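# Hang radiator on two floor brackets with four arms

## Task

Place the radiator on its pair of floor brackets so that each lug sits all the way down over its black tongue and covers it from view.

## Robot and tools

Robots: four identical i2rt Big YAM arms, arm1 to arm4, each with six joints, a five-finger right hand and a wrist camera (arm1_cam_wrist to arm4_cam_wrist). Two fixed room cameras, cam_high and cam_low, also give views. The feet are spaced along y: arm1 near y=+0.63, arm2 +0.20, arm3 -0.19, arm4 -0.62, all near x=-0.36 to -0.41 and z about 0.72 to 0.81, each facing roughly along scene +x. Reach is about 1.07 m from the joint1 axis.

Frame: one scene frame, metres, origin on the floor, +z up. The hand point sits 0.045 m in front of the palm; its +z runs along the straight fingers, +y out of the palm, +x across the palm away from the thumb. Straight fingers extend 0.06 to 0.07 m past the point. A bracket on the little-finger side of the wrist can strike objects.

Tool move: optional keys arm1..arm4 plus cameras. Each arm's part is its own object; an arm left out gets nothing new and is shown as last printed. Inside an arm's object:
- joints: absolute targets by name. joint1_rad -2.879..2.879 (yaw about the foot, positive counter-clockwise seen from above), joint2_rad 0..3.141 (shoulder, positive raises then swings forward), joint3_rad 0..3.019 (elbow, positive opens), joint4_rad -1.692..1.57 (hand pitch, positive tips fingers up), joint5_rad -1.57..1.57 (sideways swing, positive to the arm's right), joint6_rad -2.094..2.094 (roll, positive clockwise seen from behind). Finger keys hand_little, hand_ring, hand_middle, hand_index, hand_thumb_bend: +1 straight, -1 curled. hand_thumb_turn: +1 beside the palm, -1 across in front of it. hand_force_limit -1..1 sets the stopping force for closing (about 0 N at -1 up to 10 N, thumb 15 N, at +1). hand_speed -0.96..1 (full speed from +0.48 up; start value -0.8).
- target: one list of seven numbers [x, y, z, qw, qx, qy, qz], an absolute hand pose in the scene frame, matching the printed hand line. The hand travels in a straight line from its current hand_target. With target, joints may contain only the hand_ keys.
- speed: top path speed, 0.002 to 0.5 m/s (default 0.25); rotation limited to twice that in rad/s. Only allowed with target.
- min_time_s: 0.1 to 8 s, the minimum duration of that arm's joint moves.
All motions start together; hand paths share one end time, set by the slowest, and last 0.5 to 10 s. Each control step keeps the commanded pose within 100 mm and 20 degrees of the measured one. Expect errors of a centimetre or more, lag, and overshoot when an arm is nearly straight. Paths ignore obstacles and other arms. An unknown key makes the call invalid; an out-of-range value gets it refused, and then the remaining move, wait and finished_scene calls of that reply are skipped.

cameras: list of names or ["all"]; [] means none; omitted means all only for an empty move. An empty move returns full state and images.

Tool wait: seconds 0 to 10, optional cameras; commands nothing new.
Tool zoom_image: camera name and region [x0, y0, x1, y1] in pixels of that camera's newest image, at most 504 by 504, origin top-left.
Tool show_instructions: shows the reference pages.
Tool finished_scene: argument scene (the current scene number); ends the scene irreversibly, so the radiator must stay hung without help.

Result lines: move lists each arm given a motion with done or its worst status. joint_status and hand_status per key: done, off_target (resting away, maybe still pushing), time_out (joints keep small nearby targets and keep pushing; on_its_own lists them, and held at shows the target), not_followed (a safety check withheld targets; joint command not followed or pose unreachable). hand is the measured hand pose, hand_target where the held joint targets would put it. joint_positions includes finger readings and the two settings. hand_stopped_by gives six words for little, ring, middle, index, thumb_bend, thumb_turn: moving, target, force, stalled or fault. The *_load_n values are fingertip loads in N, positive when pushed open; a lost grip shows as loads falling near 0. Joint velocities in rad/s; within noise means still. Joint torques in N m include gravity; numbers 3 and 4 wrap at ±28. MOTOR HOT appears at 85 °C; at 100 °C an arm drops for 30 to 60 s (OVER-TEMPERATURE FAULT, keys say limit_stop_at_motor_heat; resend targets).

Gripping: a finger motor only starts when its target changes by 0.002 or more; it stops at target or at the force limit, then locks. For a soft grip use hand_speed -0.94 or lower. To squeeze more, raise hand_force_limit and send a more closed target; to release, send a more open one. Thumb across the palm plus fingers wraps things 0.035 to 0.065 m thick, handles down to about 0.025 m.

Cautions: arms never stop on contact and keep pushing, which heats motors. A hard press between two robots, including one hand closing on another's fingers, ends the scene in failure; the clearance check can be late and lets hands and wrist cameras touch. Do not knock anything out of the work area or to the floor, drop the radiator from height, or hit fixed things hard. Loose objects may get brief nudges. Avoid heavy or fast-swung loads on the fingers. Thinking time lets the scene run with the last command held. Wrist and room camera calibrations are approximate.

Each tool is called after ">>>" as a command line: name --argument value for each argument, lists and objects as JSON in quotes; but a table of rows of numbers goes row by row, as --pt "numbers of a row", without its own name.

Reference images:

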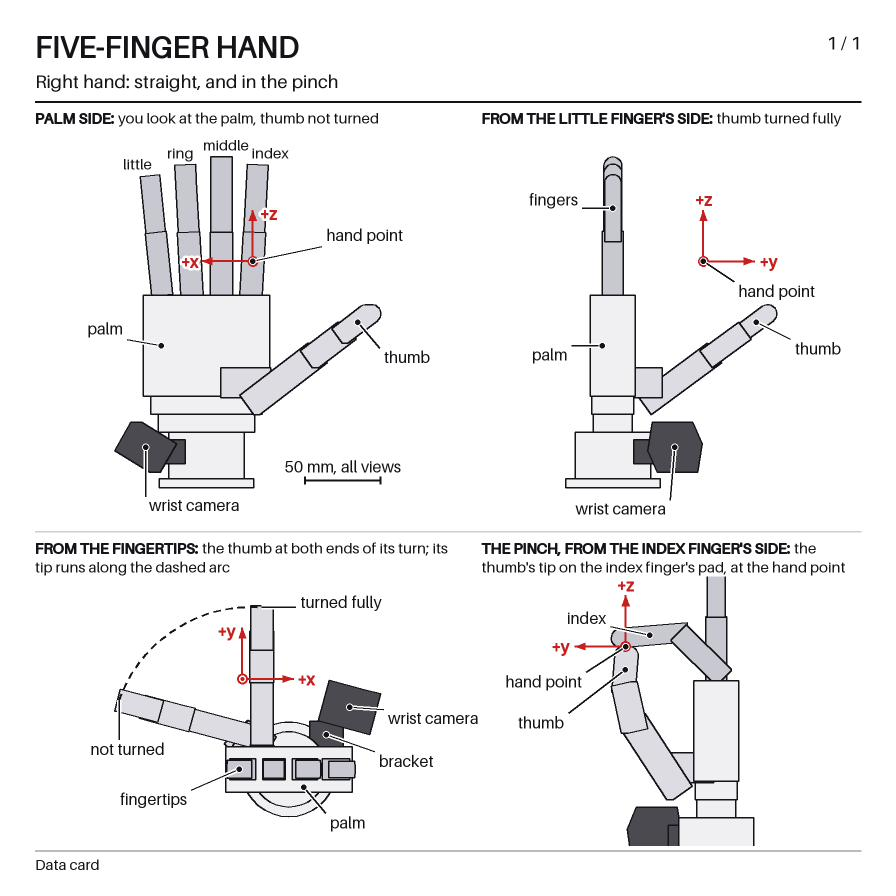

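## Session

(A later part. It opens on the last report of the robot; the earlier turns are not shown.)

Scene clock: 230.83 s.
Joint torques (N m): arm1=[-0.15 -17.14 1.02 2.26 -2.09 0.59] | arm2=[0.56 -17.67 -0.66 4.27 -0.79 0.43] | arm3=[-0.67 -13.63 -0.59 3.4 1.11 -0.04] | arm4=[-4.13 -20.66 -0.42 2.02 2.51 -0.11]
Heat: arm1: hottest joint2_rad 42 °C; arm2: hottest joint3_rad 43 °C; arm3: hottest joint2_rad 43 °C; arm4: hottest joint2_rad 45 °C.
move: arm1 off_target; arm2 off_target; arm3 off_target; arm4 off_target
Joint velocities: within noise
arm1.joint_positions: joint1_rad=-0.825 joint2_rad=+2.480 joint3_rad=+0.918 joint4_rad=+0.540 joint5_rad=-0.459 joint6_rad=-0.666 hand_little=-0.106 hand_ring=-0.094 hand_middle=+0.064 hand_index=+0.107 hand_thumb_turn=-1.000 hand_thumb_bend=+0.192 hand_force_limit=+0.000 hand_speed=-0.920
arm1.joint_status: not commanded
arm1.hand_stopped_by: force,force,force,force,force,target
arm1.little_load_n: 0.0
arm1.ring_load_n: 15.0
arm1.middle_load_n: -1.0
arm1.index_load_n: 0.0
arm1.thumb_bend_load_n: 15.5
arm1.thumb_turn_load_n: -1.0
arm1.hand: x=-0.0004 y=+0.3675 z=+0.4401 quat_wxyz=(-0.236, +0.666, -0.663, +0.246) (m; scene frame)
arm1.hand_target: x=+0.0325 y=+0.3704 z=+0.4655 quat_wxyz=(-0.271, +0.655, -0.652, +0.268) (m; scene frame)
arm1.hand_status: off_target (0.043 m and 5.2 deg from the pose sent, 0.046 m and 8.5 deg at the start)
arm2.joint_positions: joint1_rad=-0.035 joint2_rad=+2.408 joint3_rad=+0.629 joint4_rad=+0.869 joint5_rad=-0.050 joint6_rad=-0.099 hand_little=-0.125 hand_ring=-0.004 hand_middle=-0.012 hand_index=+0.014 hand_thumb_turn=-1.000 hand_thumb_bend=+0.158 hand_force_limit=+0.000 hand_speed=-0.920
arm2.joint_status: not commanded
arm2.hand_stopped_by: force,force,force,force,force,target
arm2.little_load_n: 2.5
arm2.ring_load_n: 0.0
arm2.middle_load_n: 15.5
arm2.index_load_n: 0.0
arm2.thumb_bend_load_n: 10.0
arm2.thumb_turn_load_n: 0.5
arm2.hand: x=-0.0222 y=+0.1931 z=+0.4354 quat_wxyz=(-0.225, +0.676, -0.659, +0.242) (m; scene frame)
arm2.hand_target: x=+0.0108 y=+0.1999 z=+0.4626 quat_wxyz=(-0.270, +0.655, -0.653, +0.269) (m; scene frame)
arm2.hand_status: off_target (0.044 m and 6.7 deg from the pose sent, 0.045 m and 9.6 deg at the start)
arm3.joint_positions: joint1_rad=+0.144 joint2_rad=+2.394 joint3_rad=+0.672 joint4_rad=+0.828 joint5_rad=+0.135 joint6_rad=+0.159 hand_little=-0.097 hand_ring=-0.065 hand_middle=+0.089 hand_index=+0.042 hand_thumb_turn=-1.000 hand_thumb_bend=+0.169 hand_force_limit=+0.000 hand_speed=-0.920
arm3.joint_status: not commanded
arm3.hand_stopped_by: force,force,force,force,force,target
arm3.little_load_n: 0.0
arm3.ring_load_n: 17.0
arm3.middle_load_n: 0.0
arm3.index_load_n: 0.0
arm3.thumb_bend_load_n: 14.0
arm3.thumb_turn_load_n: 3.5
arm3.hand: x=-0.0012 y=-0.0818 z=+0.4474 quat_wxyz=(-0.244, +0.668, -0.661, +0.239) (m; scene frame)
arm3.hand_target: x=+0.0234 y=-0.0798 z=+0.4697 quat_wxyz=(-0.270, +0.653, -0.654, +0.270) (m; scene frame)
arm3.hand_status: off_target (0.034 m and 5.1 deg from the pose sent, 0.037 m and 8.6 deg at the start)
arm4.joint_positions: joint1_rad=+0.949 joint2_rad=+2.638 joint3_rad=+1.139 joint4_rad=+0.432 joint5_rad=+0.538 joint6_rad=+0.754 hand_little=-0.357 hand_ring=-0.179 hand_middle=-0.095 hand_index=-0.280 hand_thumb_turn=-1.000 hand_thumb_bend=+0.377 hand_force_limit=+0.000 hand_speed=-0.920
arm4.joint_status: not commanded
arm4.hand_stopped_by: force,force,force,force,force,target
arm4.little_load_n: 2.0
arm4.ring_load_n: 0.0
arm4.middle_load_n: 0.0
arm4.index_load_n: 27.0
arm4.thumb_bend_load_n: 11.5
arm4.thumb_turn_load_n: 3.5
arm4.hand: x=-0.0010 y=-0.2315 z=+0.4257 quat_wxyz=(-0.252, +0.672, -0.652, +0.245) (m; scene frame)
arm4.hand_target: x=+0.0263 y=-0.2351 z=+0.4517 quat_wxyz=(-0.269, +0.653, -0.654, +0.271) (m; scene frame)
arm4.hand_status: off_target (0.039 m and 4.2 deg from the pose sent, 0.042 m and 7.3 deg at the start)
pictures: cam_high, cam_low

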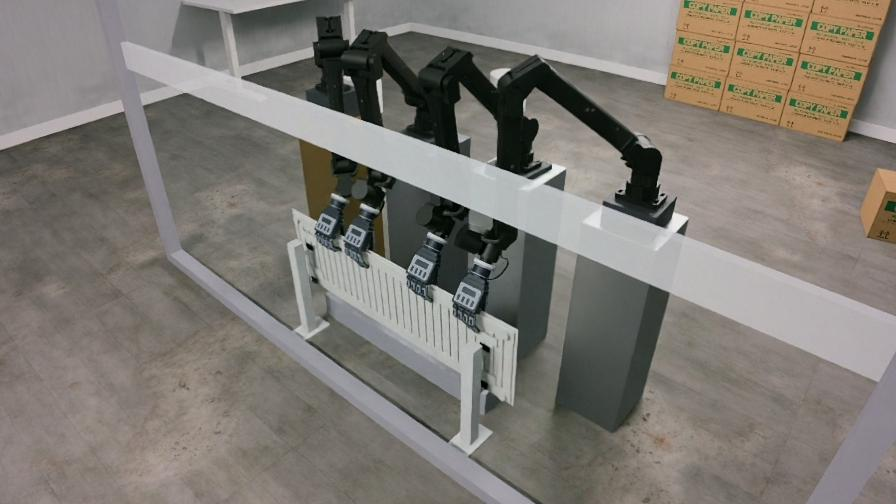

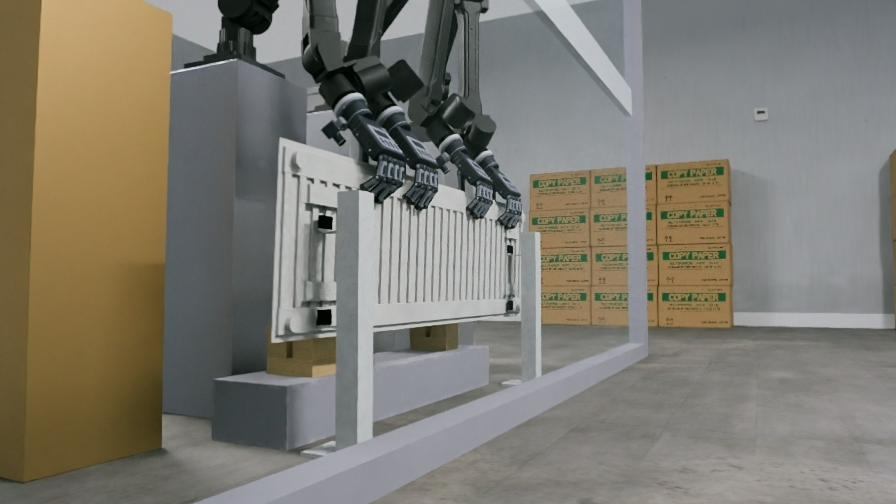

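>>> move --arm1 '{"target": [0.042, 0.370, 0.462, -0.2706, 0.6533, -0.6533, 0.2706], "speed": 0.02}' --arm2 '{"target": [0.0200, 0.200, 0.459, -0.2706, 0.6533, -0.6533, 0.2706], "speed": 0.02}' --arm3 '{"target": [0.0320, -0.080, 0.466, -0.2706, 0.6533, -0.6533, 0.2706], "speed": 0.02}' --arm4 '{"target": [0.0350, -0.235, 0.449, -0.2706, 0.6533, -0.6533, 0.2706], "speed": 0.02}' --cameras '["cam_high", "cam_low"]'

>>> zoom_image --camera "cam_low" --region '[260, 130, 350, 345]'

>>> zoom_image --camera "cam_low" --region '[485, 210, 535, 330]'

>>> zoom_image --camera "cam_high" --region '[470, 310, 525, 400]'

>>> zoom_image --camera "cam_high" --region '[295, 235, 335, 290]'

Scene clock: 235.27 s.
Joint torques (N m): arm1=[0.97 -16.91 2.25 2.11 -1.82 0.68] | arm2=[1.03 -17.08 0.58 3.45 -0.77 0.43] | arm3=[-1.03 -13.27 0.76 2.89 1.01 -0.08] | arm4=[-5.42 -20.25 0.53 1.91 2.24 -0.21]
Heat: arm1: hottest joint2_rad 42 °C; arm2: hottest joint3_rad 43 °C; arm3: hottest joint2_rad 43 °C; arm4: hottest joint2_rad 44 °C.
move: arm1 off_target; arm2 off_target; arm3 off_target; arm4 off_target
Joint velocities: within noise
arm1.joint_positions: joint1_rad=-0.825 joint2_rad=+2.486 joint3_rad=+0.921 joint4_rad=+0.542 joint5_rad=-0.460 joint6_rad=-0.662 hand_little=-0.106 hand_ring=-0.094 hand_middle=+0.064 hand_index=+0.107 hand_thumb_turn=-1.000 hand_thumb_bend=+0.192 hand_force_limit=+0.000 hand_speed=-0.920
arm1.joint_status: not commanded
arm1.hand_stopped_by: force,force,force,force,force,target
arm1.little_load_n: 0.0
arm1.ring_load_n: 15.5
arm1.middle_load_n: -0.5
arm1.index_load_n: 0.0
arm1.thumb_bend_load_n: 16.0
arm1.thumb_turn_load_n: -1.5
arm1.hand: x=-0.0004 y=+0.3679 z=+0.4383 quat_wxyz=(-0.237, +0.664, -0.665, +0.246) (m; scene frame)
arm1.hand_target: x=+0.0401 y=+0.3708 z=+0.4622 quat_wxyz=(-0.272, +0.655, -0.652, +0.268) (m; scene frame)
arm1.hand_status: off_target (0.049 m and 5.1 deg from the pose sent, 0.048 m and 5.2 deg at the start)
arm2.joint_positions: joint1_rad=-0.035 joint2_rad=+2.414 joint3_rad=+0.639 joint4_rad=+0.869 joint5_rad=-0.050 joint6_rad=-0.099 hand_little=-0.125 hand_ring=-0.004 hand_middle=-0.012 hand_index=+0.014 hand_thumb_turn=-1.000 hand_thumb_bend=+0.158 hand_force_limit=+0.000 hand_speed=-0.920
arm2.joint_status: not commanded
arm2.hand_stopped_by: force,force,force,force,force,target
arm2.little_load_n: 3.0
arm2.ring_load_n: 0.0
arm2.middle_load_n: 15.0
arm2.index_load_n: 0.5
arm2.thumb_bend_load_n: 10.0
arm2.thumb_turn_load_n: 1.0
arm2.hand: x=-0.0188 y=+0.1927 z=+0.4338 quat_wxyz=(-0.226, +0.675, -0.658, +0.244) (m; scene frame)
arm2.hand_target: x=+0.0187 y=+0.1998 z=+0.4592 quat_wxyz=(-0.271, +0.654, -0.653, +0.269) (m; scene frame)
arm2.hand_status: off_target (0.047 m and 6.5 deg from the pose sent, 0.049 m and 6.7 deg at the start)
arm3.joint_positions: joint1_rad=+0.144 joint2_rad=+2.401 joint3_rad=+0.677 joint4_rad=+0.829 joint5_rad=+0.135 joint6_rad=+0.159 hand_little=-0.097 hand_ring=-0.065 hand_middle=+0.089 hand_index=+0.042 hand_thumb_turn=-1.000 hand_thumb_bend=+0.169 hand_force_limit=+0.000 hand_speed=-0.920
arm3.joint_status: not commanded
arm3.hand_stopped_by: force,force,force,force,force,target
arm3.little_load_n: 0.0
arm3.ring_load_n: 17.0
arm3.middle_load_n: 0.0
arm3.index_load_n: 0.0
arm3.thumb_bend_load_n: 13.5
arm3.thumb_turn_load_n: 3.5
arm3.hand: x=-0.0007 y=-0.0816 z=+0.4453 quat_wxyz=(-0.243, +0.668, -0.662, +0.239) (m; scene frame)
arm3.hand_target: x=+0.0310 y=-0.0799 z=+0.4663 quat_wxyz=(-0.270, +0.653, -0.654, +0.270) (m; scene frame)
arm3.hand_status: off_target (0.039 m and 5.1 deg from the pose sent, 0.038 m and 5.1 deg at the start)
arm4.joint_positions: joint1_rad=+0.949 joint2_rad=+2.643 joint3_rad=+1.144 joint4_rad=+0.432 joint5_rad=+0.537 joint6_rad=+0.750 hand_little=-0.357 hand_ring=-0.179 hand_middle=-0.095 hand_index=-0.279 hand_thumb_turn=-1.000 hand_thumb_bend=+0.377 hand_force_limit=+0.000 hand_speed=-0.920
arm4.joint_status: not commanded
arm4.hand_stopped_by: force,force,force,force,force,target
arm4.little_load_n: 1.0
arm4.ring_load_n: 0.0
arm4.middle_load_n: 0.0
arm4.index_load_n: 27.0
arm4.thumb_bend_load_n: 11.0
arm4.thumb_turn_load_n: 4.0
arm4.hand: x=-0.0006 y=-0.2311 z=+0.4238 quat_wxyz=(-0.251, +0.673, -0.651, +0.246) (m; scene frame)
arm4.hand_target: x=+0.0342 y=-0.2354 z=+0.4482 quat_wxyz=(-0.269, +0.653, -0.654, +0.271) (m; scene frame)
arm4.hand_status: off_target (0.044 m and 4.3 deg from the pose sent, 0.043 m and 4.2 deg at the start)
pictures: cam_high, cam_low

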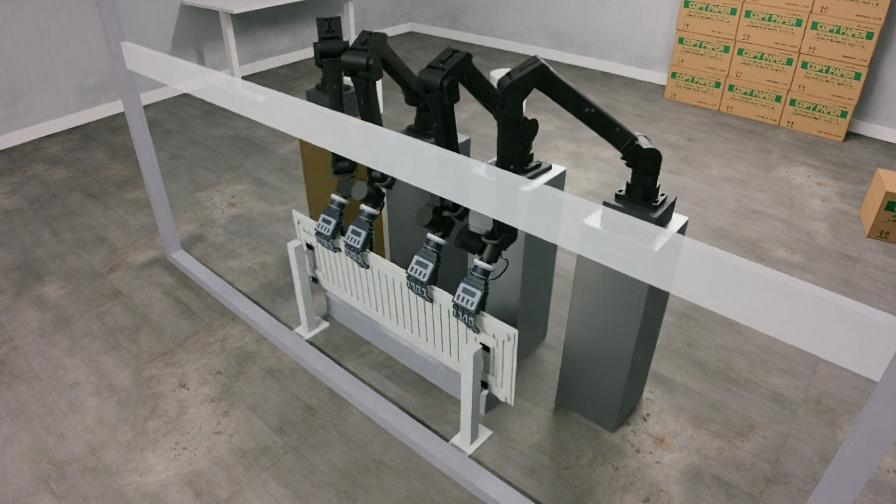

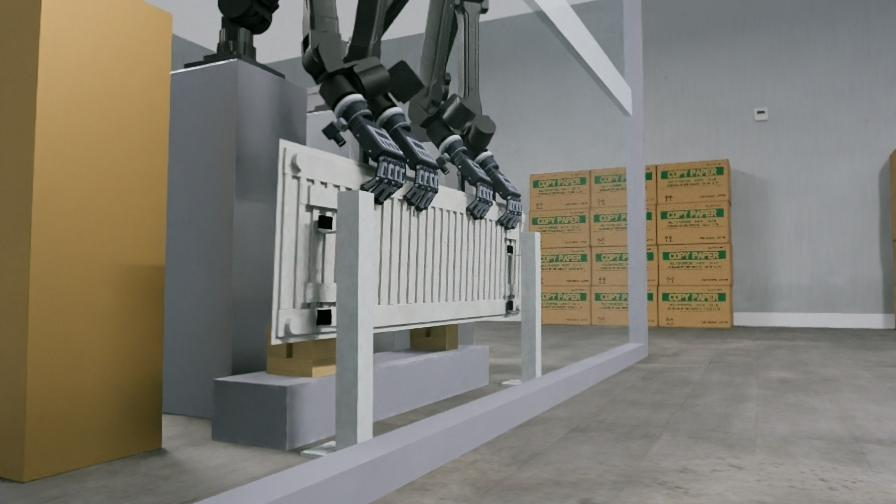

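Scaled by 2.344 from the camera's 896x504 image, which has a finer 1280x720 frame.

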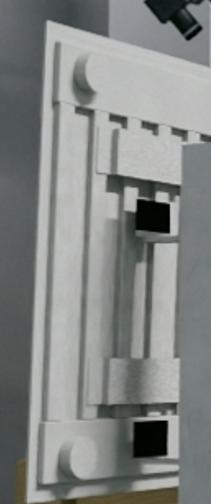

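Scaled by 4.200 from the camera's 896x504 image, which has a finer 1280x720 frame.

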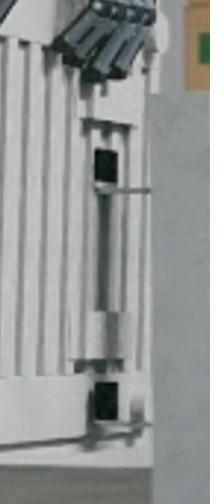

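Scaled by 5.600 from the camera's 896x504 image, which has a finer 1280x720 frame.

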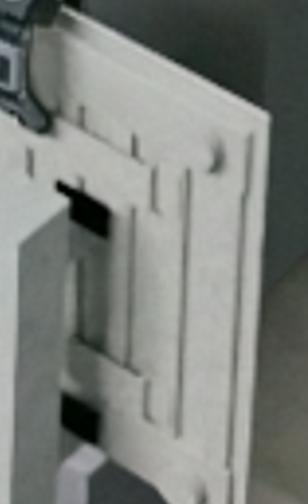

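Scaled by 9.164 from the camera's 896x504 image, which has a finer 1280x720 frame.

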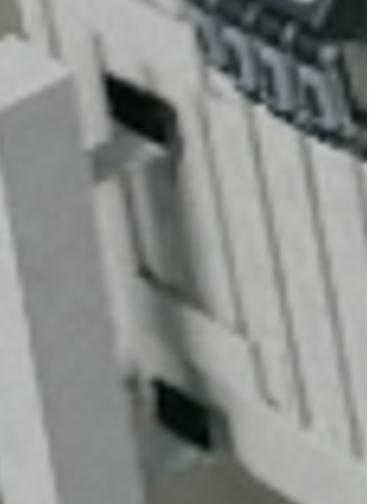

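>>> move --arm1 '{"target": [0.049, 0.370, 0.464, -0.2706, 0.6533, -0.6533, 0.2706], "speed": 0.02}' --arm2 '{"target": [0.0260, 0.200, 0.461, -0.2706, 0.6533, -0.6533, 0.2706], "speed": 0.02}' --arm3 '{"target": [0.0380, -0.080, 0.468, -0.2706, 0.6533, -0.6533, 0.2706], "speed": 0.02}' --arm4 '{"target": [0.0410, -0.235, 0.451, -0.2706, 0.6533, -0.6533, 0.2706], "speed": 0.02}' --cameras '["cam_high", "cam_low"]'

>>> zoom_image --camera "cam_low" --region '[260, 130, 350, 345]'

>>> zoom_image --camera "cam_low" --region '[485, 210, 535, 330]'

>>> zoom_image --camera "cam_high" --region '[470, 310, 525, 400]'

>>> zoom_image --camera "cam_high" --region '[295, 235, 335, 290]'

Scene clock: 236.90 s.
Joint torques (N m): arm1=[1.73 -17.2 2.77 1.83 -1.68 0.69] | arm2=[0.97 -18.78 1.32 2.84 -0.69 0.48] | arm3=[-1.26 -13.8 1.22 2.18 0.91 -0.06] | arm4=[-5.71 -20.54 0.64 1.76 2.14 -0.15]
Heat: arm1: hottest joint2_rad 42 °C; arm2: hottest joint3_rad 43 °C; arm3: hottest joint2_rad 44 °C; arm4: hottest joint2_rad 44 °C.
move: arm1 off_target; arm2 off_target; arm3 off_target; arm4 off_target
Joint velocities: within noise
arm1.joint_positions: joint1_rad=-0.823 joint2_rad=+2.486 joint3_rad=+0.923 joint4_rad=+0.542 joint5_rad=-0.458 joint6_rad=-0.652 hand_little=-0.106 hand_ring=-0.094 hand_middle=+0.064 hand_index=+0.107 hand_thumb_turn=-1.000 hand_thumb_bend=+0.193 hand_force_limit=+0.000 hand_speed=-0.920
arm1.joint_status: not commanded
arm1.hand_stopped_by: force,force,force,force,force,target
arm1.little_load_n: 0.0
arm1.ring_load_n: 16.5
arm1.middle_load_n: -0.5
arm1.index_load_n: 0.0
arm1.thumb_bend_load_n: 18.5
arm1.thumb_turn_load_n: -2.5
arm1.hand: x=+0.0013 y=+0.3677 z=+0.4384 quat_wxyz=(-0.238, +0.662, -0.667, +0.246) (m; scene frame)
arm1.hand_target: x=+0.0469 y=+0.3713 z=+0.4644 quat_wxyz=(-0.272, +0.655, -0.652, +0.268) (m; scene frame)
arm1.hand_status: off_target (0.054 m and 5.1 deg from the pose sent, 0.056 m and 5.1 deg at the start)
arm2.joint_positions: joint1_rad=-0.035 joint2_rad=+2.414 joint3_rad=+0.643 joint4_rad=+0.867 joint5_rad=-0.052 joint6_rad=-0.099 hand_little=-0.125 hand_ring=-0.004 hand_middle=-0.012 hand_index=+0.014 hand_thumb_turn=-1.000 hand_thumb_bend=+0.158 hand_force_limit=+0.000 hand_speed=-0.920
arm2.joint_status: not commanded
arm2.hand_stopped_by: force,force,force,force,force,target
arm2.little_load_n: 3.5
arm2.ring_load_n: 0.0
arm2.middle_load_n: 14.0
arm2.index_load_n: 0.0
arm2.thumb_bend_load_n: 11.0
arm2.thumb_turn_load_n: 0.0
arm2.hand: x=-0.0165 y=+0.1928 z=+0.4337 quat_wxyz=(-0.228, +0.675, -0.658, +0.244) (m; scene frame)
arm2.hand_target: x=+0.0245 y=+0.1999 z=+0.4613 quat_wxyz=(-0.271, +0.654, -0.653, +0.269) (m; scene frame)
arm2.hand_status: off_target (0.051 m and 6.3 deg from the pose sent, 0.053 m and 6.5 deg at the start)
arm3.joint_positions: joint1_rad=+0.144 joint2_rad=+2.401 joint3_rad=+0.684 joint4_rad=+0.829 joint5_rad=+0.135 joint6_rad=+0.154 hand_little=-0.097 hand_ring=-0.065 hand_middle=+0.089 hand_index=+0.042 hand_thumb_turn=-1.000 hand_thumb_bend=+0.169 hand_force_limit=+0.000 hand_speed=-0.920
arm3.joint_status: not commanded
arm3.hand_stopped_by: force,force,force,force,force,target
arm3.little_load_n: 0.0
arm3.ring_load_n: 17.0
arm3.middle_load_n: 0.0
arm3.index_load_n: 0.0
arm3.thumb_bend_load_n: 12.5
arm3.thumb_turn_load_n: 3.0
arm3.hand: x=+0.0031 y=-0.0811 z=+0.4457 quat_wxyz=(-0.245, +0.668, -0.659, +0.242) (m; scene frame)
arm3.hand_target: x=+0.0371 y=-0.0800 z=+0.4683 quat_wxyz=(-0.271, +0.653, -0.654, +0.271) (m; scene frame)
arm3.hand_status: off_target (0.041 m and 4.8 deg from the pose sent, 0.045 m and 5.1 deg at the start)
arm4.joint_positions: joint1_rad=+0.942 joint2_rad=+2.643 joint3_rad=+1.150 joint4_rad=+0.432 joint5_rad=+0.534 joint6_rad=+0.736 hand_little=-0.357 hand_ring=-0.179 hand_middle=-0.095 hand_index=-0.277 hand_thumb_turn=-1.000 hand_thumb_bend=+0.377 hand_force_limit=+0.000 hand_speed=-0.920
arm4.joint_status: not commanded
arm4.hand_stopped_by: force,force,force,force,force,target
arm4.little_load_n: 2.5
arm4.ring_load_n: 0.0
arm4.middle_load_n: 0.0
arm4.index_load_n: 27.5
arm4.thumb_bend_load_n: 11.0
arm4.thumb_turn_load_n: 4.0
arm4.hand: x=+0.0035 y=-0.2311 z=+0.4242 quat_wxyz=(-0.251, +0.675, -0.648, +0.247) (m; scene frame)
arm4.hand_target: x=+0.0401 y=-0.2357 z=+0.4500 quat_wxyz=(-0.269, +0.653, -0.654, +0.271) (m; scene frame)
arm4.hand_status: off_target (0.046 m and 4.4 deg from the pose sent, 0.050 m and 4.3 deg at the start)
pictures: cam_high, cam_low

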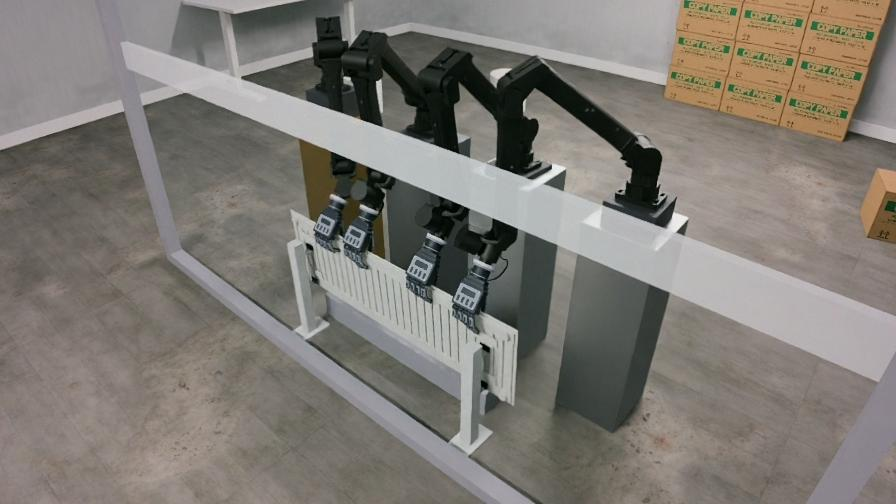

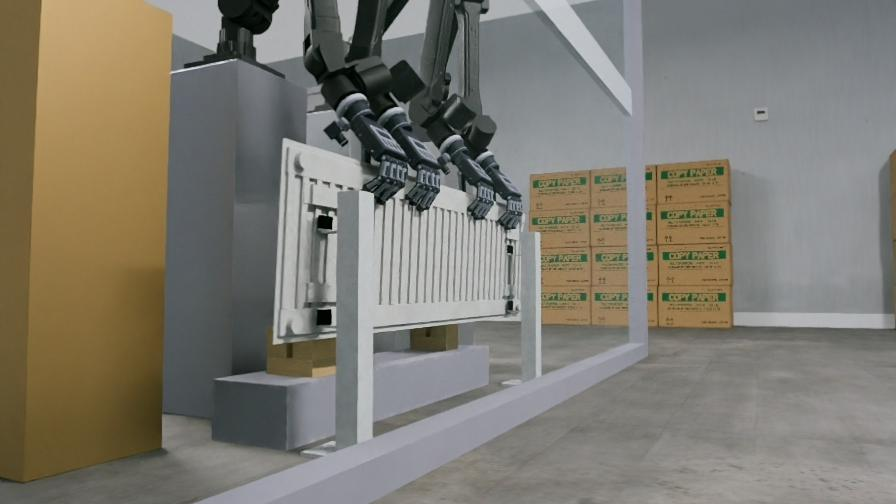

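Scaled by 2.344 from the camera's 896x504 image, which has a finer 1280x720 frame.

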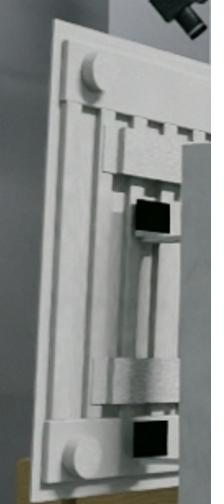

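Scaled by 4.200 from the camera's 896x504 image, which has a finer 1280x720 frame.

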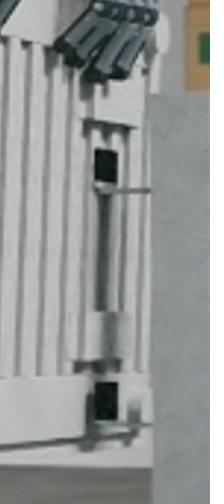

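Scaled by 5.600 from the camera's 896x504 image, which has a finer 1280x720 frame.

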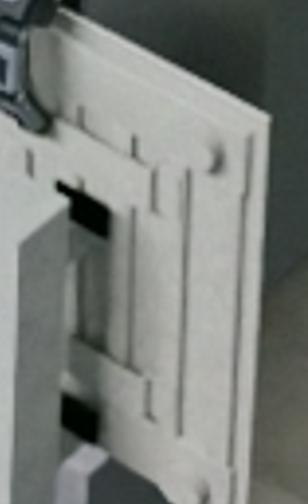

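Scaled by 9.164 from the camera's 896x504 image, which has a finer 1280x720 frame.

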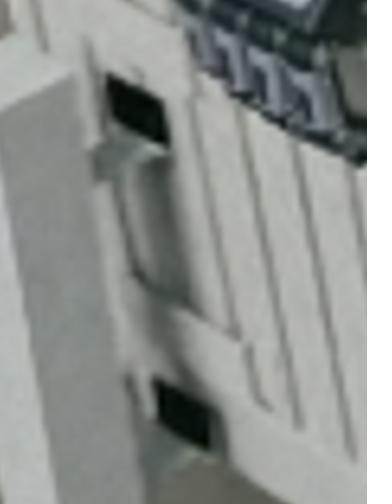

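>>> move --arm1 '{"target": [0.060, 0.370, 0.464, -0.2706, 0.6533, -0.6533, 0.2706], "speed": 0.02}' --arm2 '{"target": [0.0350, 0.200, 0.461, -0.2706, 0.6533, -0.6533, 0.2706], "speed": 0.02}' --arm3 '{"target": [0.0380, -0.080, 0.468, -0.2706, 0.6533, -0.6533, 0.2706], "speed": 0.02}' --arm4 '{"target": [0.0380, -0.235, 0.451, -0.2706, 0.6533, -0.6533, 0.2706], "speed": 0.02}' --cameras '["cam_high", "cam_low"]'

>>> zoom_image --camera "cam_low" --region '[260, 130, 350, 345]'

>>> zoom_image --camera "cam_low" --region '[495, 225, 530, 325]'

>>> zoom_image --camera "cam_high" --region '[470, 310, 525, 400]'

>>> zoom_image --camera "cam_high" --region '[295, 235, 335, 290]'

Scene clock: 239.00 s.
Joint torques (N m): arm1=[2.2 -17.79 3.63 1.43 -1.86 0.74] | arm2=[1.32 -18.37 1.98 2.67 -0.59 0.51] | arm3=[-1.32 -13.92 1.07 2.26 0.91 -0.03] | arm4=[-5.3 -20.6 0.31 1.83 2.22 -0.11]
Heat: arm1: hottest joint2_rad 42 °C; arm2: hottest joint3_rad 43 °C; arm3: hottest joint2_rad 44 °C; arm4: hottest joint2_rad 44 °C.
move: arm1 off_target; arm2 off_target; arm3 off_target; arm4 off_target
Joint velocities: within noise
arm1.joint_positions: joint1_rad=-0.815 joint2_rad=+2.492 joint3_rad=+0.932 joint4_rad=+0.542 joint5_rad=-0.443 joint6_rad=-0.641 hand_little=-0.106 hand_ring=-0.094 hand_middle=+0.064 hand_index=+0.107 hand_thumb_turn=-1.000 hand_thumb_bend=+0.193 hand_force_limit=+0.000 hand_speed=-0.920
arm1.joint_status: not commanded
arm1.hand_stopped_by: force,force,force,force,force,target
arm1.little_load_n: 0.0
arm1.ring_load_n: 17.0
arm1.middle_load_n: 0.0
arm1.index_load_n: 0.0
arm1.thumb_bend_load_n: 19.5
arm1.thumb_turn_load_n: -3.5
arm1.hand: x=+0.0038 y=+0.3674 z=+0.4356 quat_wxyz=(-0.233, +0.660, -0.671, +0.245) (m; scene frame)
arm1.hand_target: x=+0.0572 y=+0.3717 z=+0.4648 quat_wxyz=(-0.272, +0.655, -0.652, +0.268) (m; scene frame)
arm1.hand_status: off_target (0.063 m and 5.6 deg from the pose sent, 0.064 m and 5.1 deg at the start)
arm2.joint_positions: joint1_rad=-0.035 joint2_rad=+2.414 joint3_rad=+0.655 joint4_rad=+0.843 joint5_rad=-0.053 joint6_rad=-0.099 hand_little=-0.125 hand_ring=-0.004 hand_middle=-0.012 hand_index=+0.014 hand_thumb_turn=-1.000 hand_thumb_bend=+0.158 hand_force_limit=+0.000 hand_speed=-0.920
arm2.joint_status: not commanded
arm2.hand_stopped_by: force,force,force,force,force,target
arm2.little_load_n: 1.5
arm2.ring_load_n: 0.0
arm2.middle_load_n: 13.0
arm2.index_load_n: 0.0
arm2.thumb_bend_load_n: 11.0
arm2.thumb_turn_load_n: 1.0
arm2.hand: x=-0.0153 y=+0.1928 z=+0.4315 quat_wxyz=(-0.224, +0.676, -0.659, +0.239) (m; scene frame)
arm2.hand_target: x=+0.0330 y=+0.1999 z=+0.4618 quat_wxyz=(-0.271, +0.654, -0.653, +0.269) (m; scene frame)
arm2.hand_status: off_target (0.059 m and 7.0 deg from the pose sent, 0.059 m and 6.3 deg at the start)
arm3.joint_positions: joint1_rad=+0.144 joint2_rad=+2.401 joint3_rad=+0.686 joint4_rad=+0.827 joint5_rad=+0.135 joint6_rad=+0.152 hand_little=-0.097 hand_ring=-0.065 hand_middle=+0.089 hand_index=+0.042 hand_thumb_turn=-1.000 hand_thumb_bend=+0.169 hand_force_limit=+0.000 hand_speed=-0.920
arm3.joint_status: not commanded
arm3.hand_stopped_by: force,force,force,force,force,target
arm3.little_load_n: 0.0
arm3.ring_load_n: 16.0
arm3.middle_load_n: 0.0
arm3.index_load_n: 0.0
arm3.thumb_bend_load_n: 14.0
arm3.thumb_turn_load_n: 4.0
arm3.hand: x=+0.0039 y=-0.0811 z=+0.4454 quat_wxyz=(-0.245, +0.669, -0.659, +0.242) (m; scene frame)
arm3.hand_target: x=+0.0370 y=-0.0800 z=+0.4682 quat_wxyz=(-0.270, +0.653, -0.654, +0.270) (m; scene frame)
arm3.hand_status: off_target (0.041 m and 4.8 deg from the pose sent, 0.041 m and 4.8 deg at the start)
arm4.joint_positions: joint1_rad=+0.942 joint2_rad=+2.644 joint3_rad=+1.150 joint4_rad=+0.432 joint5_rad=+0.534 joint6_rad=+0.734 hand_little=-0.357 hand_ring=-0.179 hand_middle=-0.095 hand_index=-0.272 hand_thumb_turn=-1.000 hand_thumb_bend=+0.377 hand_force_limit=+0.000 hand_speed=-0.920
arm4.joint_status: not commanded
arm4.hand_stopped_by: force,force,force,force,force,target
arm4.little_load_n: 3.0
arm4.ring_load_n: 0.0
arm4.middle_load_n: 0.0
arm4.index_load_n: 27.5
arm4.thumb_bend_load_n: 10.5
arm4.thumb_turn_load_n: 4.5
arm4.hand: x=+0.0034 y=-0.2314 z=+0.4240 quat_wxyz=(-0.251, +0.676, -0.648, +0.247) (m; scene frame)
arm4.hand_target: x=+0.0371 y=-0.2356 z=+0.4497 quat_wxyz=(-0.269, +0.653, -0.654, +0.271) (m; scene frame)
arm4.hand_status: off_target (0.044 m and 4.4 deg from the pose sent, 0.044 m and 4.4 deg at the start)
pictures: cam_high, cam_low

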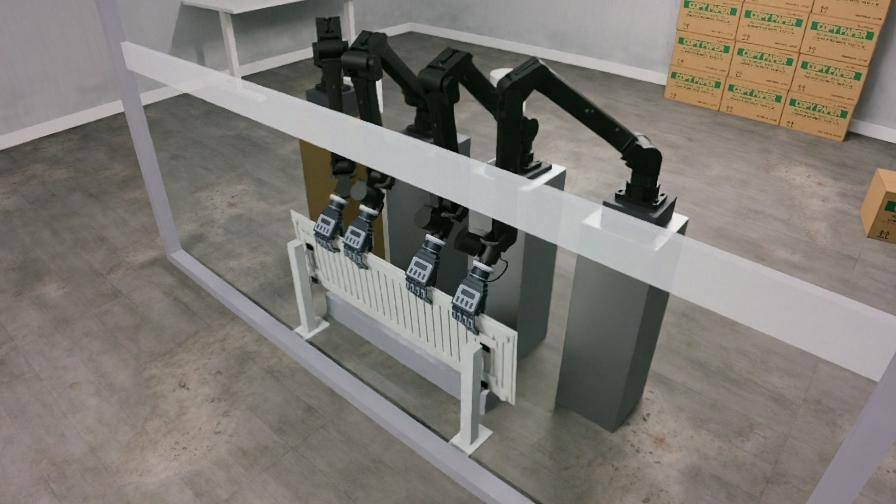

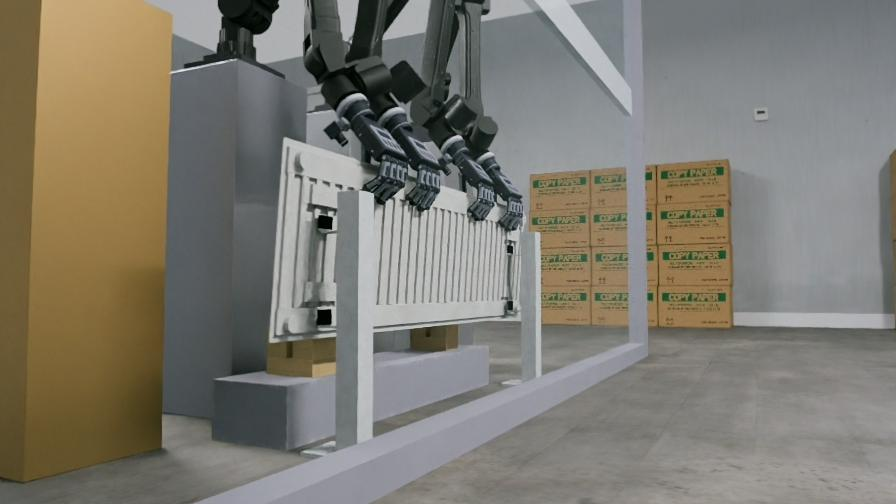

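Scaled by 2.344 from the camera's 896x504 image, which has a finer 1280x720 frame.

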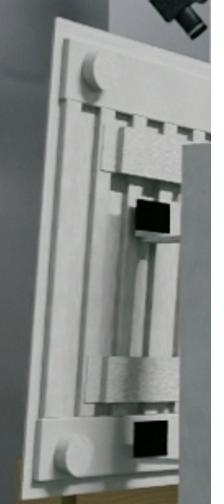

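Scaled by 5.040 from the camera's 896x504 image, which has a finer 1280x720 frame.

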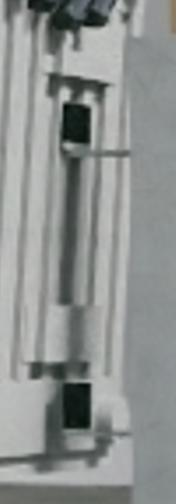

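Scaled by 5.600 from the camera's 896x504 image, which has a finer 1280x720 frame.

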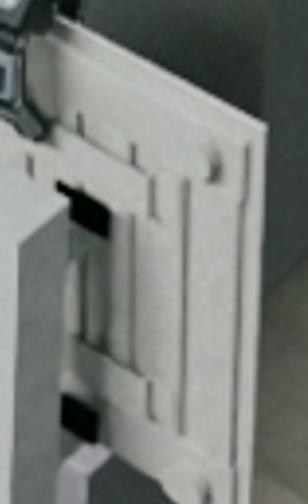

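Scaled by 9.164 from the camera's 896x504 image, which has a finer 1280x720 frame.

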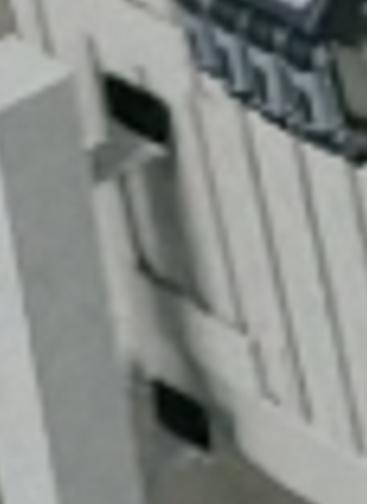

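>>> move --arm1 '{"target": [0.042, 0.370, 0.460, -0.2706, 0.6533, -0.6533, 0.2706], "speed": 0.02}' --arm2 '{"target": [0.0200, 0.200, 0.457, -0.2706, 0.6533, -0.6533, 0.2706], "speed": 0.02}' --arm3 '{"target": [0.0350, -0.080, 0.464, -0.2706, 0.6533, -0.6533, 0.2706], "speed": 0.02}' --arm4 '{"target": [0.0380, -0.235, 0.447, -0.2706, 0.6533, -0.6533, 0.2706], "speed": 0.02}' --cameras '["cam_high", "cam_low"]'

>>> zoom_image --camera "cam_low" --region '[260, 130, 350, 345]'

>>> zoom_image --camera "cam_low" --region '[495, 225, 530, 325]'

>>> zoom_image --camera "cam_high" --region '[470, 310, 525, 400]'

>>> zoom_image --camera "cam_high" --region '[295, 235, 335, 290]'

Scene clock: 242.37 s.
Joint torques (N m): arm1=[0.44 -17.14 1.65 2.29 -2.19 0.48] | arm2=[0.09 -17.55 -0.12 4.19 -0.67 0.46] | arm3=[-1.32 -13.57 0.75 2.85 0.94 -0.02] | arm4=[-5.25 -20.19 0.5 1.92 2.26 -0.11]
Heat: arm1: hottest joint2_rad 42 °C; arm2: hottest joint3_rad 43 °C; arm3: hottest joint2_rad 44 °C; arm4: hottest joint2_rad 44 °C.
move: arm1 off_target; arm2 off_target; arm3 off_target; arm4 off_target
Joint velocities: within noise
arm1.joint_positions: joint1_rad=-0.818 joint2_rad=+2.495 joint3_rad=+0.932 joint4_rad=+0.542 joint5_rad=-0.448 joint6_rad=-0.644 hand_little=-0.106 hand_ring=-0.094 hand_middle=+0.064 hand_index=+0.107 hand_thumb_turn=-1.000 hand_thumb_bend=+0.193 hand_force_limit=+0.000 hand_speed=-0.920
arm1.joint_status: not commanded
arm1.hand_stopped_by: force,force,force,force,force,target
arm1.little_load_n: 0.0
arm1.ring_load_n: 16.5
arm1.middle_load_n: 0.0
arm1.index_load_n: 0.0
arm1.thumb_bend_load_n: 19.5
arm1.thumb_turn_load_n: -3.5
arm1.hand: x=+0.0025 y=+0.3680 z=+0.4346 quat_wxyz=(-0.235, +0.660, -0.670, +0.244) (m; scene frame)
arm1.hand_target: x=+0.0402 y=+0.3706 z=+0.4598 quat_wxyz=(-0.271, +0.655, -0.652, +0.268) (m; scene frame)
arm1.hand_status: off_target (0.047 m and 5.5 deg from the pose sent, 0.046 m and 5.6 deg at the start)
arm2.joint_positions: joint1_rad=-0.035 joint2_rad=+2.420 joint3_rad=+0.652 joint4_rad=+0.858 joint5_rad=-0.053 joint6_rad=-0.099 hand_little=-0.125 hand_ring=-0.004 hand_middle=-0.012 hand_index=+0.014 hand_thumb_turn=-1.000 hand_thumb_bend=+0.158 hand_force_limit=+0.000 hand_speed=-0.920
arm2.joint_status: not commanded
arm2.hand_stopped_by: force,force,force,force,force,target
arm2.little_load_n: 3.0
arm2.ring_load_n: 0.0
arm2.middle_load_n: 14.5
arm2.index_load_n: 0.0
arm2.thumb_bend_load_n: 10.0
arm2.thumb_turn_load_n: 1.0
arm2.hand: x=-0.0162 y=+0.1930 z=+0.4305 quat_wxyz=(-0.226, +0.676, -0.659, +0.241) (m; scene frame)
arm2.hand_target: x=+0.0187 y=+0.1999 z=+0.4569 quat_wxyz=(-0.271, +0.655, -0.653, +0.269) (m; scene frame)
arm2.hand_status: off_target (0.045 m and 6.7 deg from the pose sent, 0.044 m and 7.0 deg at the start)
arm3.joint_positions: joint1_rad=+0.144 joint2_rad=+2.407 joint3_rad=+0.689 joint4_rad=+0.827 joint5_rad=+0.135 joint6_rad=+0.152 hand_little=-0.097 hand_ring=-0.065 hand_middle=+0.089 hand_index=+0.042 hand_thumb_turn=-1.000 hand_thumb_bend=+0.169 hand_force_limit=+0.000 hand_speed=-0.920
arm3.joint_status: not commanded
arm3.hand_stopped_by: force,force,force,force,force,target
arm3.little_load_n: 0.0
arm3.ring_load_n: 16.0
arm3.middle_load_n: 0.0
arm3.index_load_n: 0.0
arm3.thumb_bend_load_n: 14.5
arm3.thumb_turn_load_n: 4.0
arm3.hand: x=+0.0030 y=-0.0813 z=+0.4432 quat_wxyz=(-0.244, +0.670, -0.659, +0.241) (m; scene frame)
arm3.hand_target: x=+0.0341 y=-0.0800 z=+0.4642 quat_wxyz=(-0.270, +0.653, -0.654, +0.270) (m; scene frame)
arm3.hand_status: off_target (0.038 m and 5.0 deg from the pose sent, 0.036 m and 4.8 deg at the start)
arm4.joint_positions: joint1_rad=+0.942 joint2_rad=+2.649 joint3_rad=+1.154 joint4_rad=+0.433 joint5_rad=+0.534 joint6_rad=+0.734 hand_little=-0.357 hand_ring=-0.179 hand_middle=-0.095 hand_index=-0.272 hand_thumb_turn=-1.000 hand_thumb_bend=+0.377 hand_force_limit=+0.000 hand_speed=-0.920
arm4.joint_status: not commanded
arm4.hand_stopped_by: force,force,force,force,force,target
arm4.little_load_n: 2.0
arm4.ring_load_n: 0.0
arm4.middle_load_n: 0.0
arm4.index_load_n: 26.5
arm4.thumb_bend_load_n: 10.5
arm4.thumb_turn_load_n: 5.0
arm4.hand: x=+0.0032 y=-0.2314 z=+0.4219 quat_wxyz=(-0.251, +0.676, -0.648, +0.246) (m; scene frame)
arm4.hand_target: x=+0.0372 y=-0.2356 z=+0.4461 quat_wxyz=(-0.269, +0.653, -0.654, +0.271) (m; scene frame)
arm4.hand_status: off_target (0.043 m and 4.5 deg from the pose sent, 0.042 m and 4.4 deg at the start)
pictures: cam_high, cam_low

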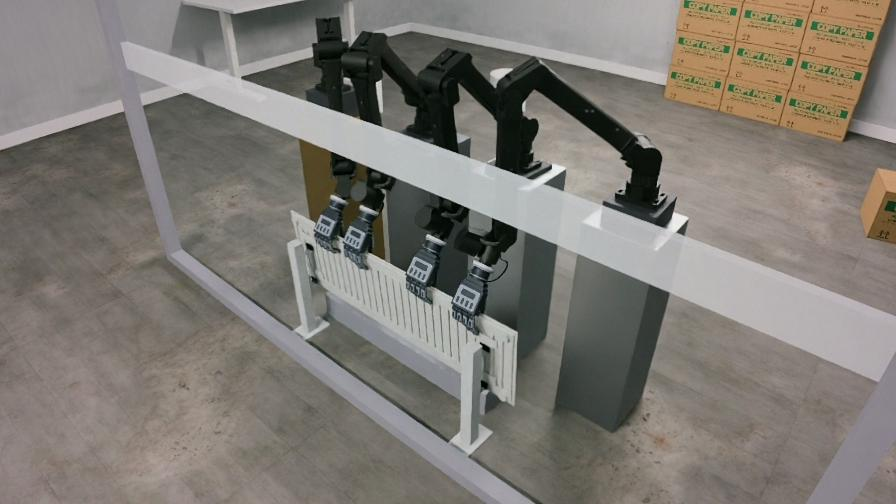

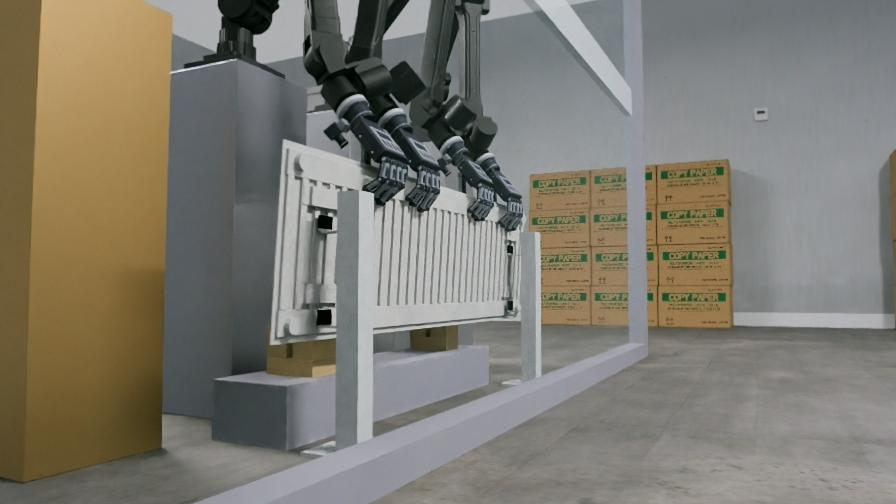

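Scaled by 2.344 from the camera's 896x504 image, which has a finer 1280x720 frame.

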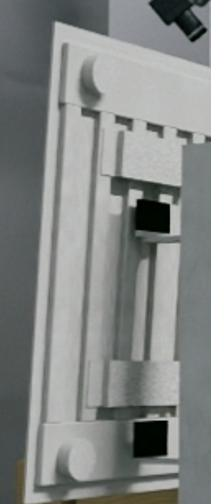

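Scaled by 5.040 from the camera's 896x504 image, which has a finer 1280x720 frame.

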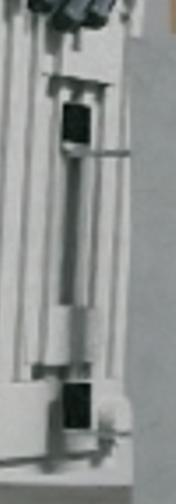

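Scaled by 5.600 from the camera's 896x504 image, which has a finer 1280x720 frame.

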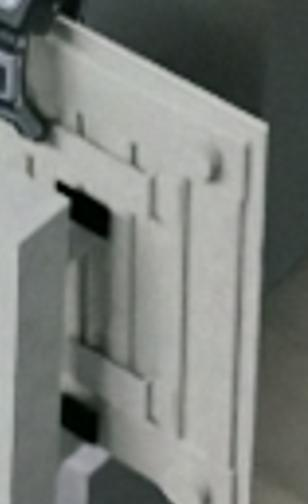

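Scaled by 9.164 from the camera's 896x504 image, which has a finer 1280x720 frame.

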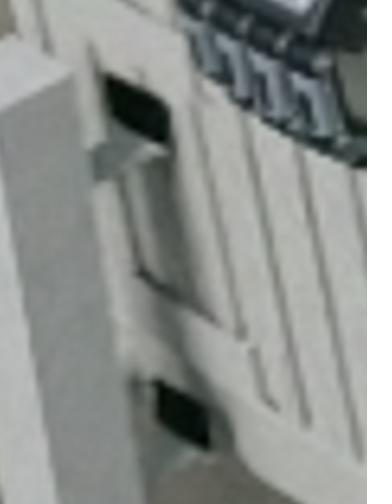

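>>> zoom_image --camera "cam_high" --region '[430, 230, 530, 370]'

>>> zoom_image --camera "cam_low" --region '[460, 130, 560, 270]'

>>> zoom_image --camera "cam_low" --region '[320, 100, 460, 240]'

Scaled by 3.600 from the camera's 896x504 image, which has a finer 1280x720 frame.

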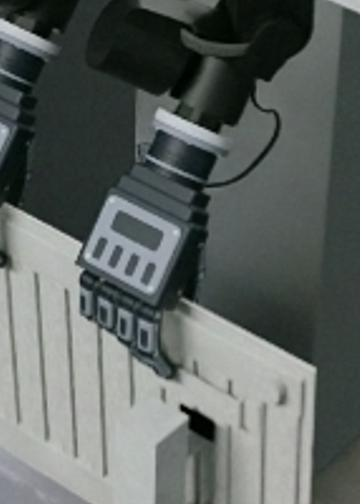

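Scaled by 3.600 from the camera's 896x504 image, which has a finer 1280x720 frame.

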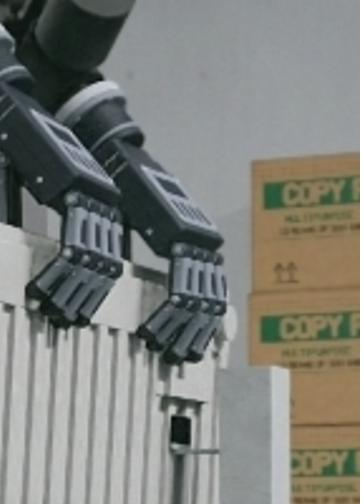

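Scaled by 3.600 from the camera's 896x504 image, which has a finer 1280x720 frame.

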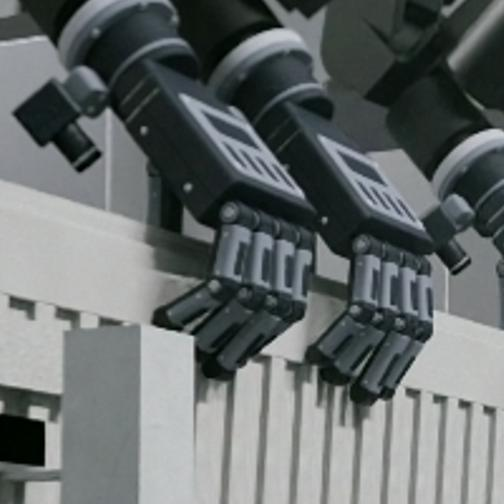

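>>> zoom_image --camera "cam_high" --region '[470, 300, 540, 420]'

>>> zoom_image --camera "cam_high" --region '[280, 195, 350, 315]'

>>> zoom_image --camera "cam_low" --region '[490, 180, 550, 340]'

Scaled by 4.200 from the camera's 896x504 image, which has a finer 1280x720 frame.

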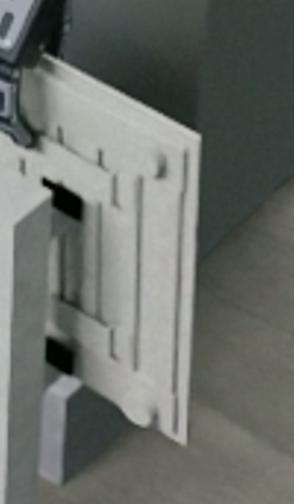

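Scaled by 4.200 from the camera's 896x504 image, which has a finer 1280x720 frame.

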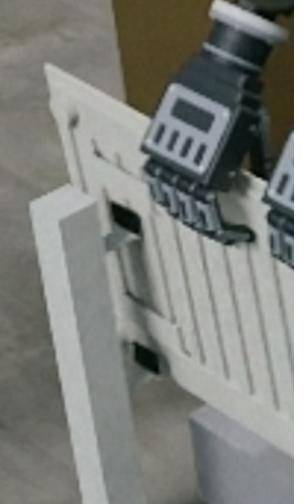

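Scaled by 3.150 from the camera's 896x504 image, which has a finer 1280x720 frame.

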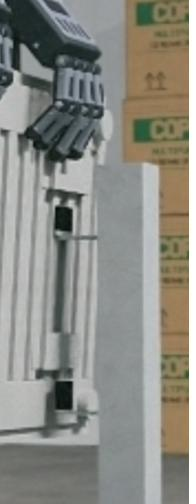

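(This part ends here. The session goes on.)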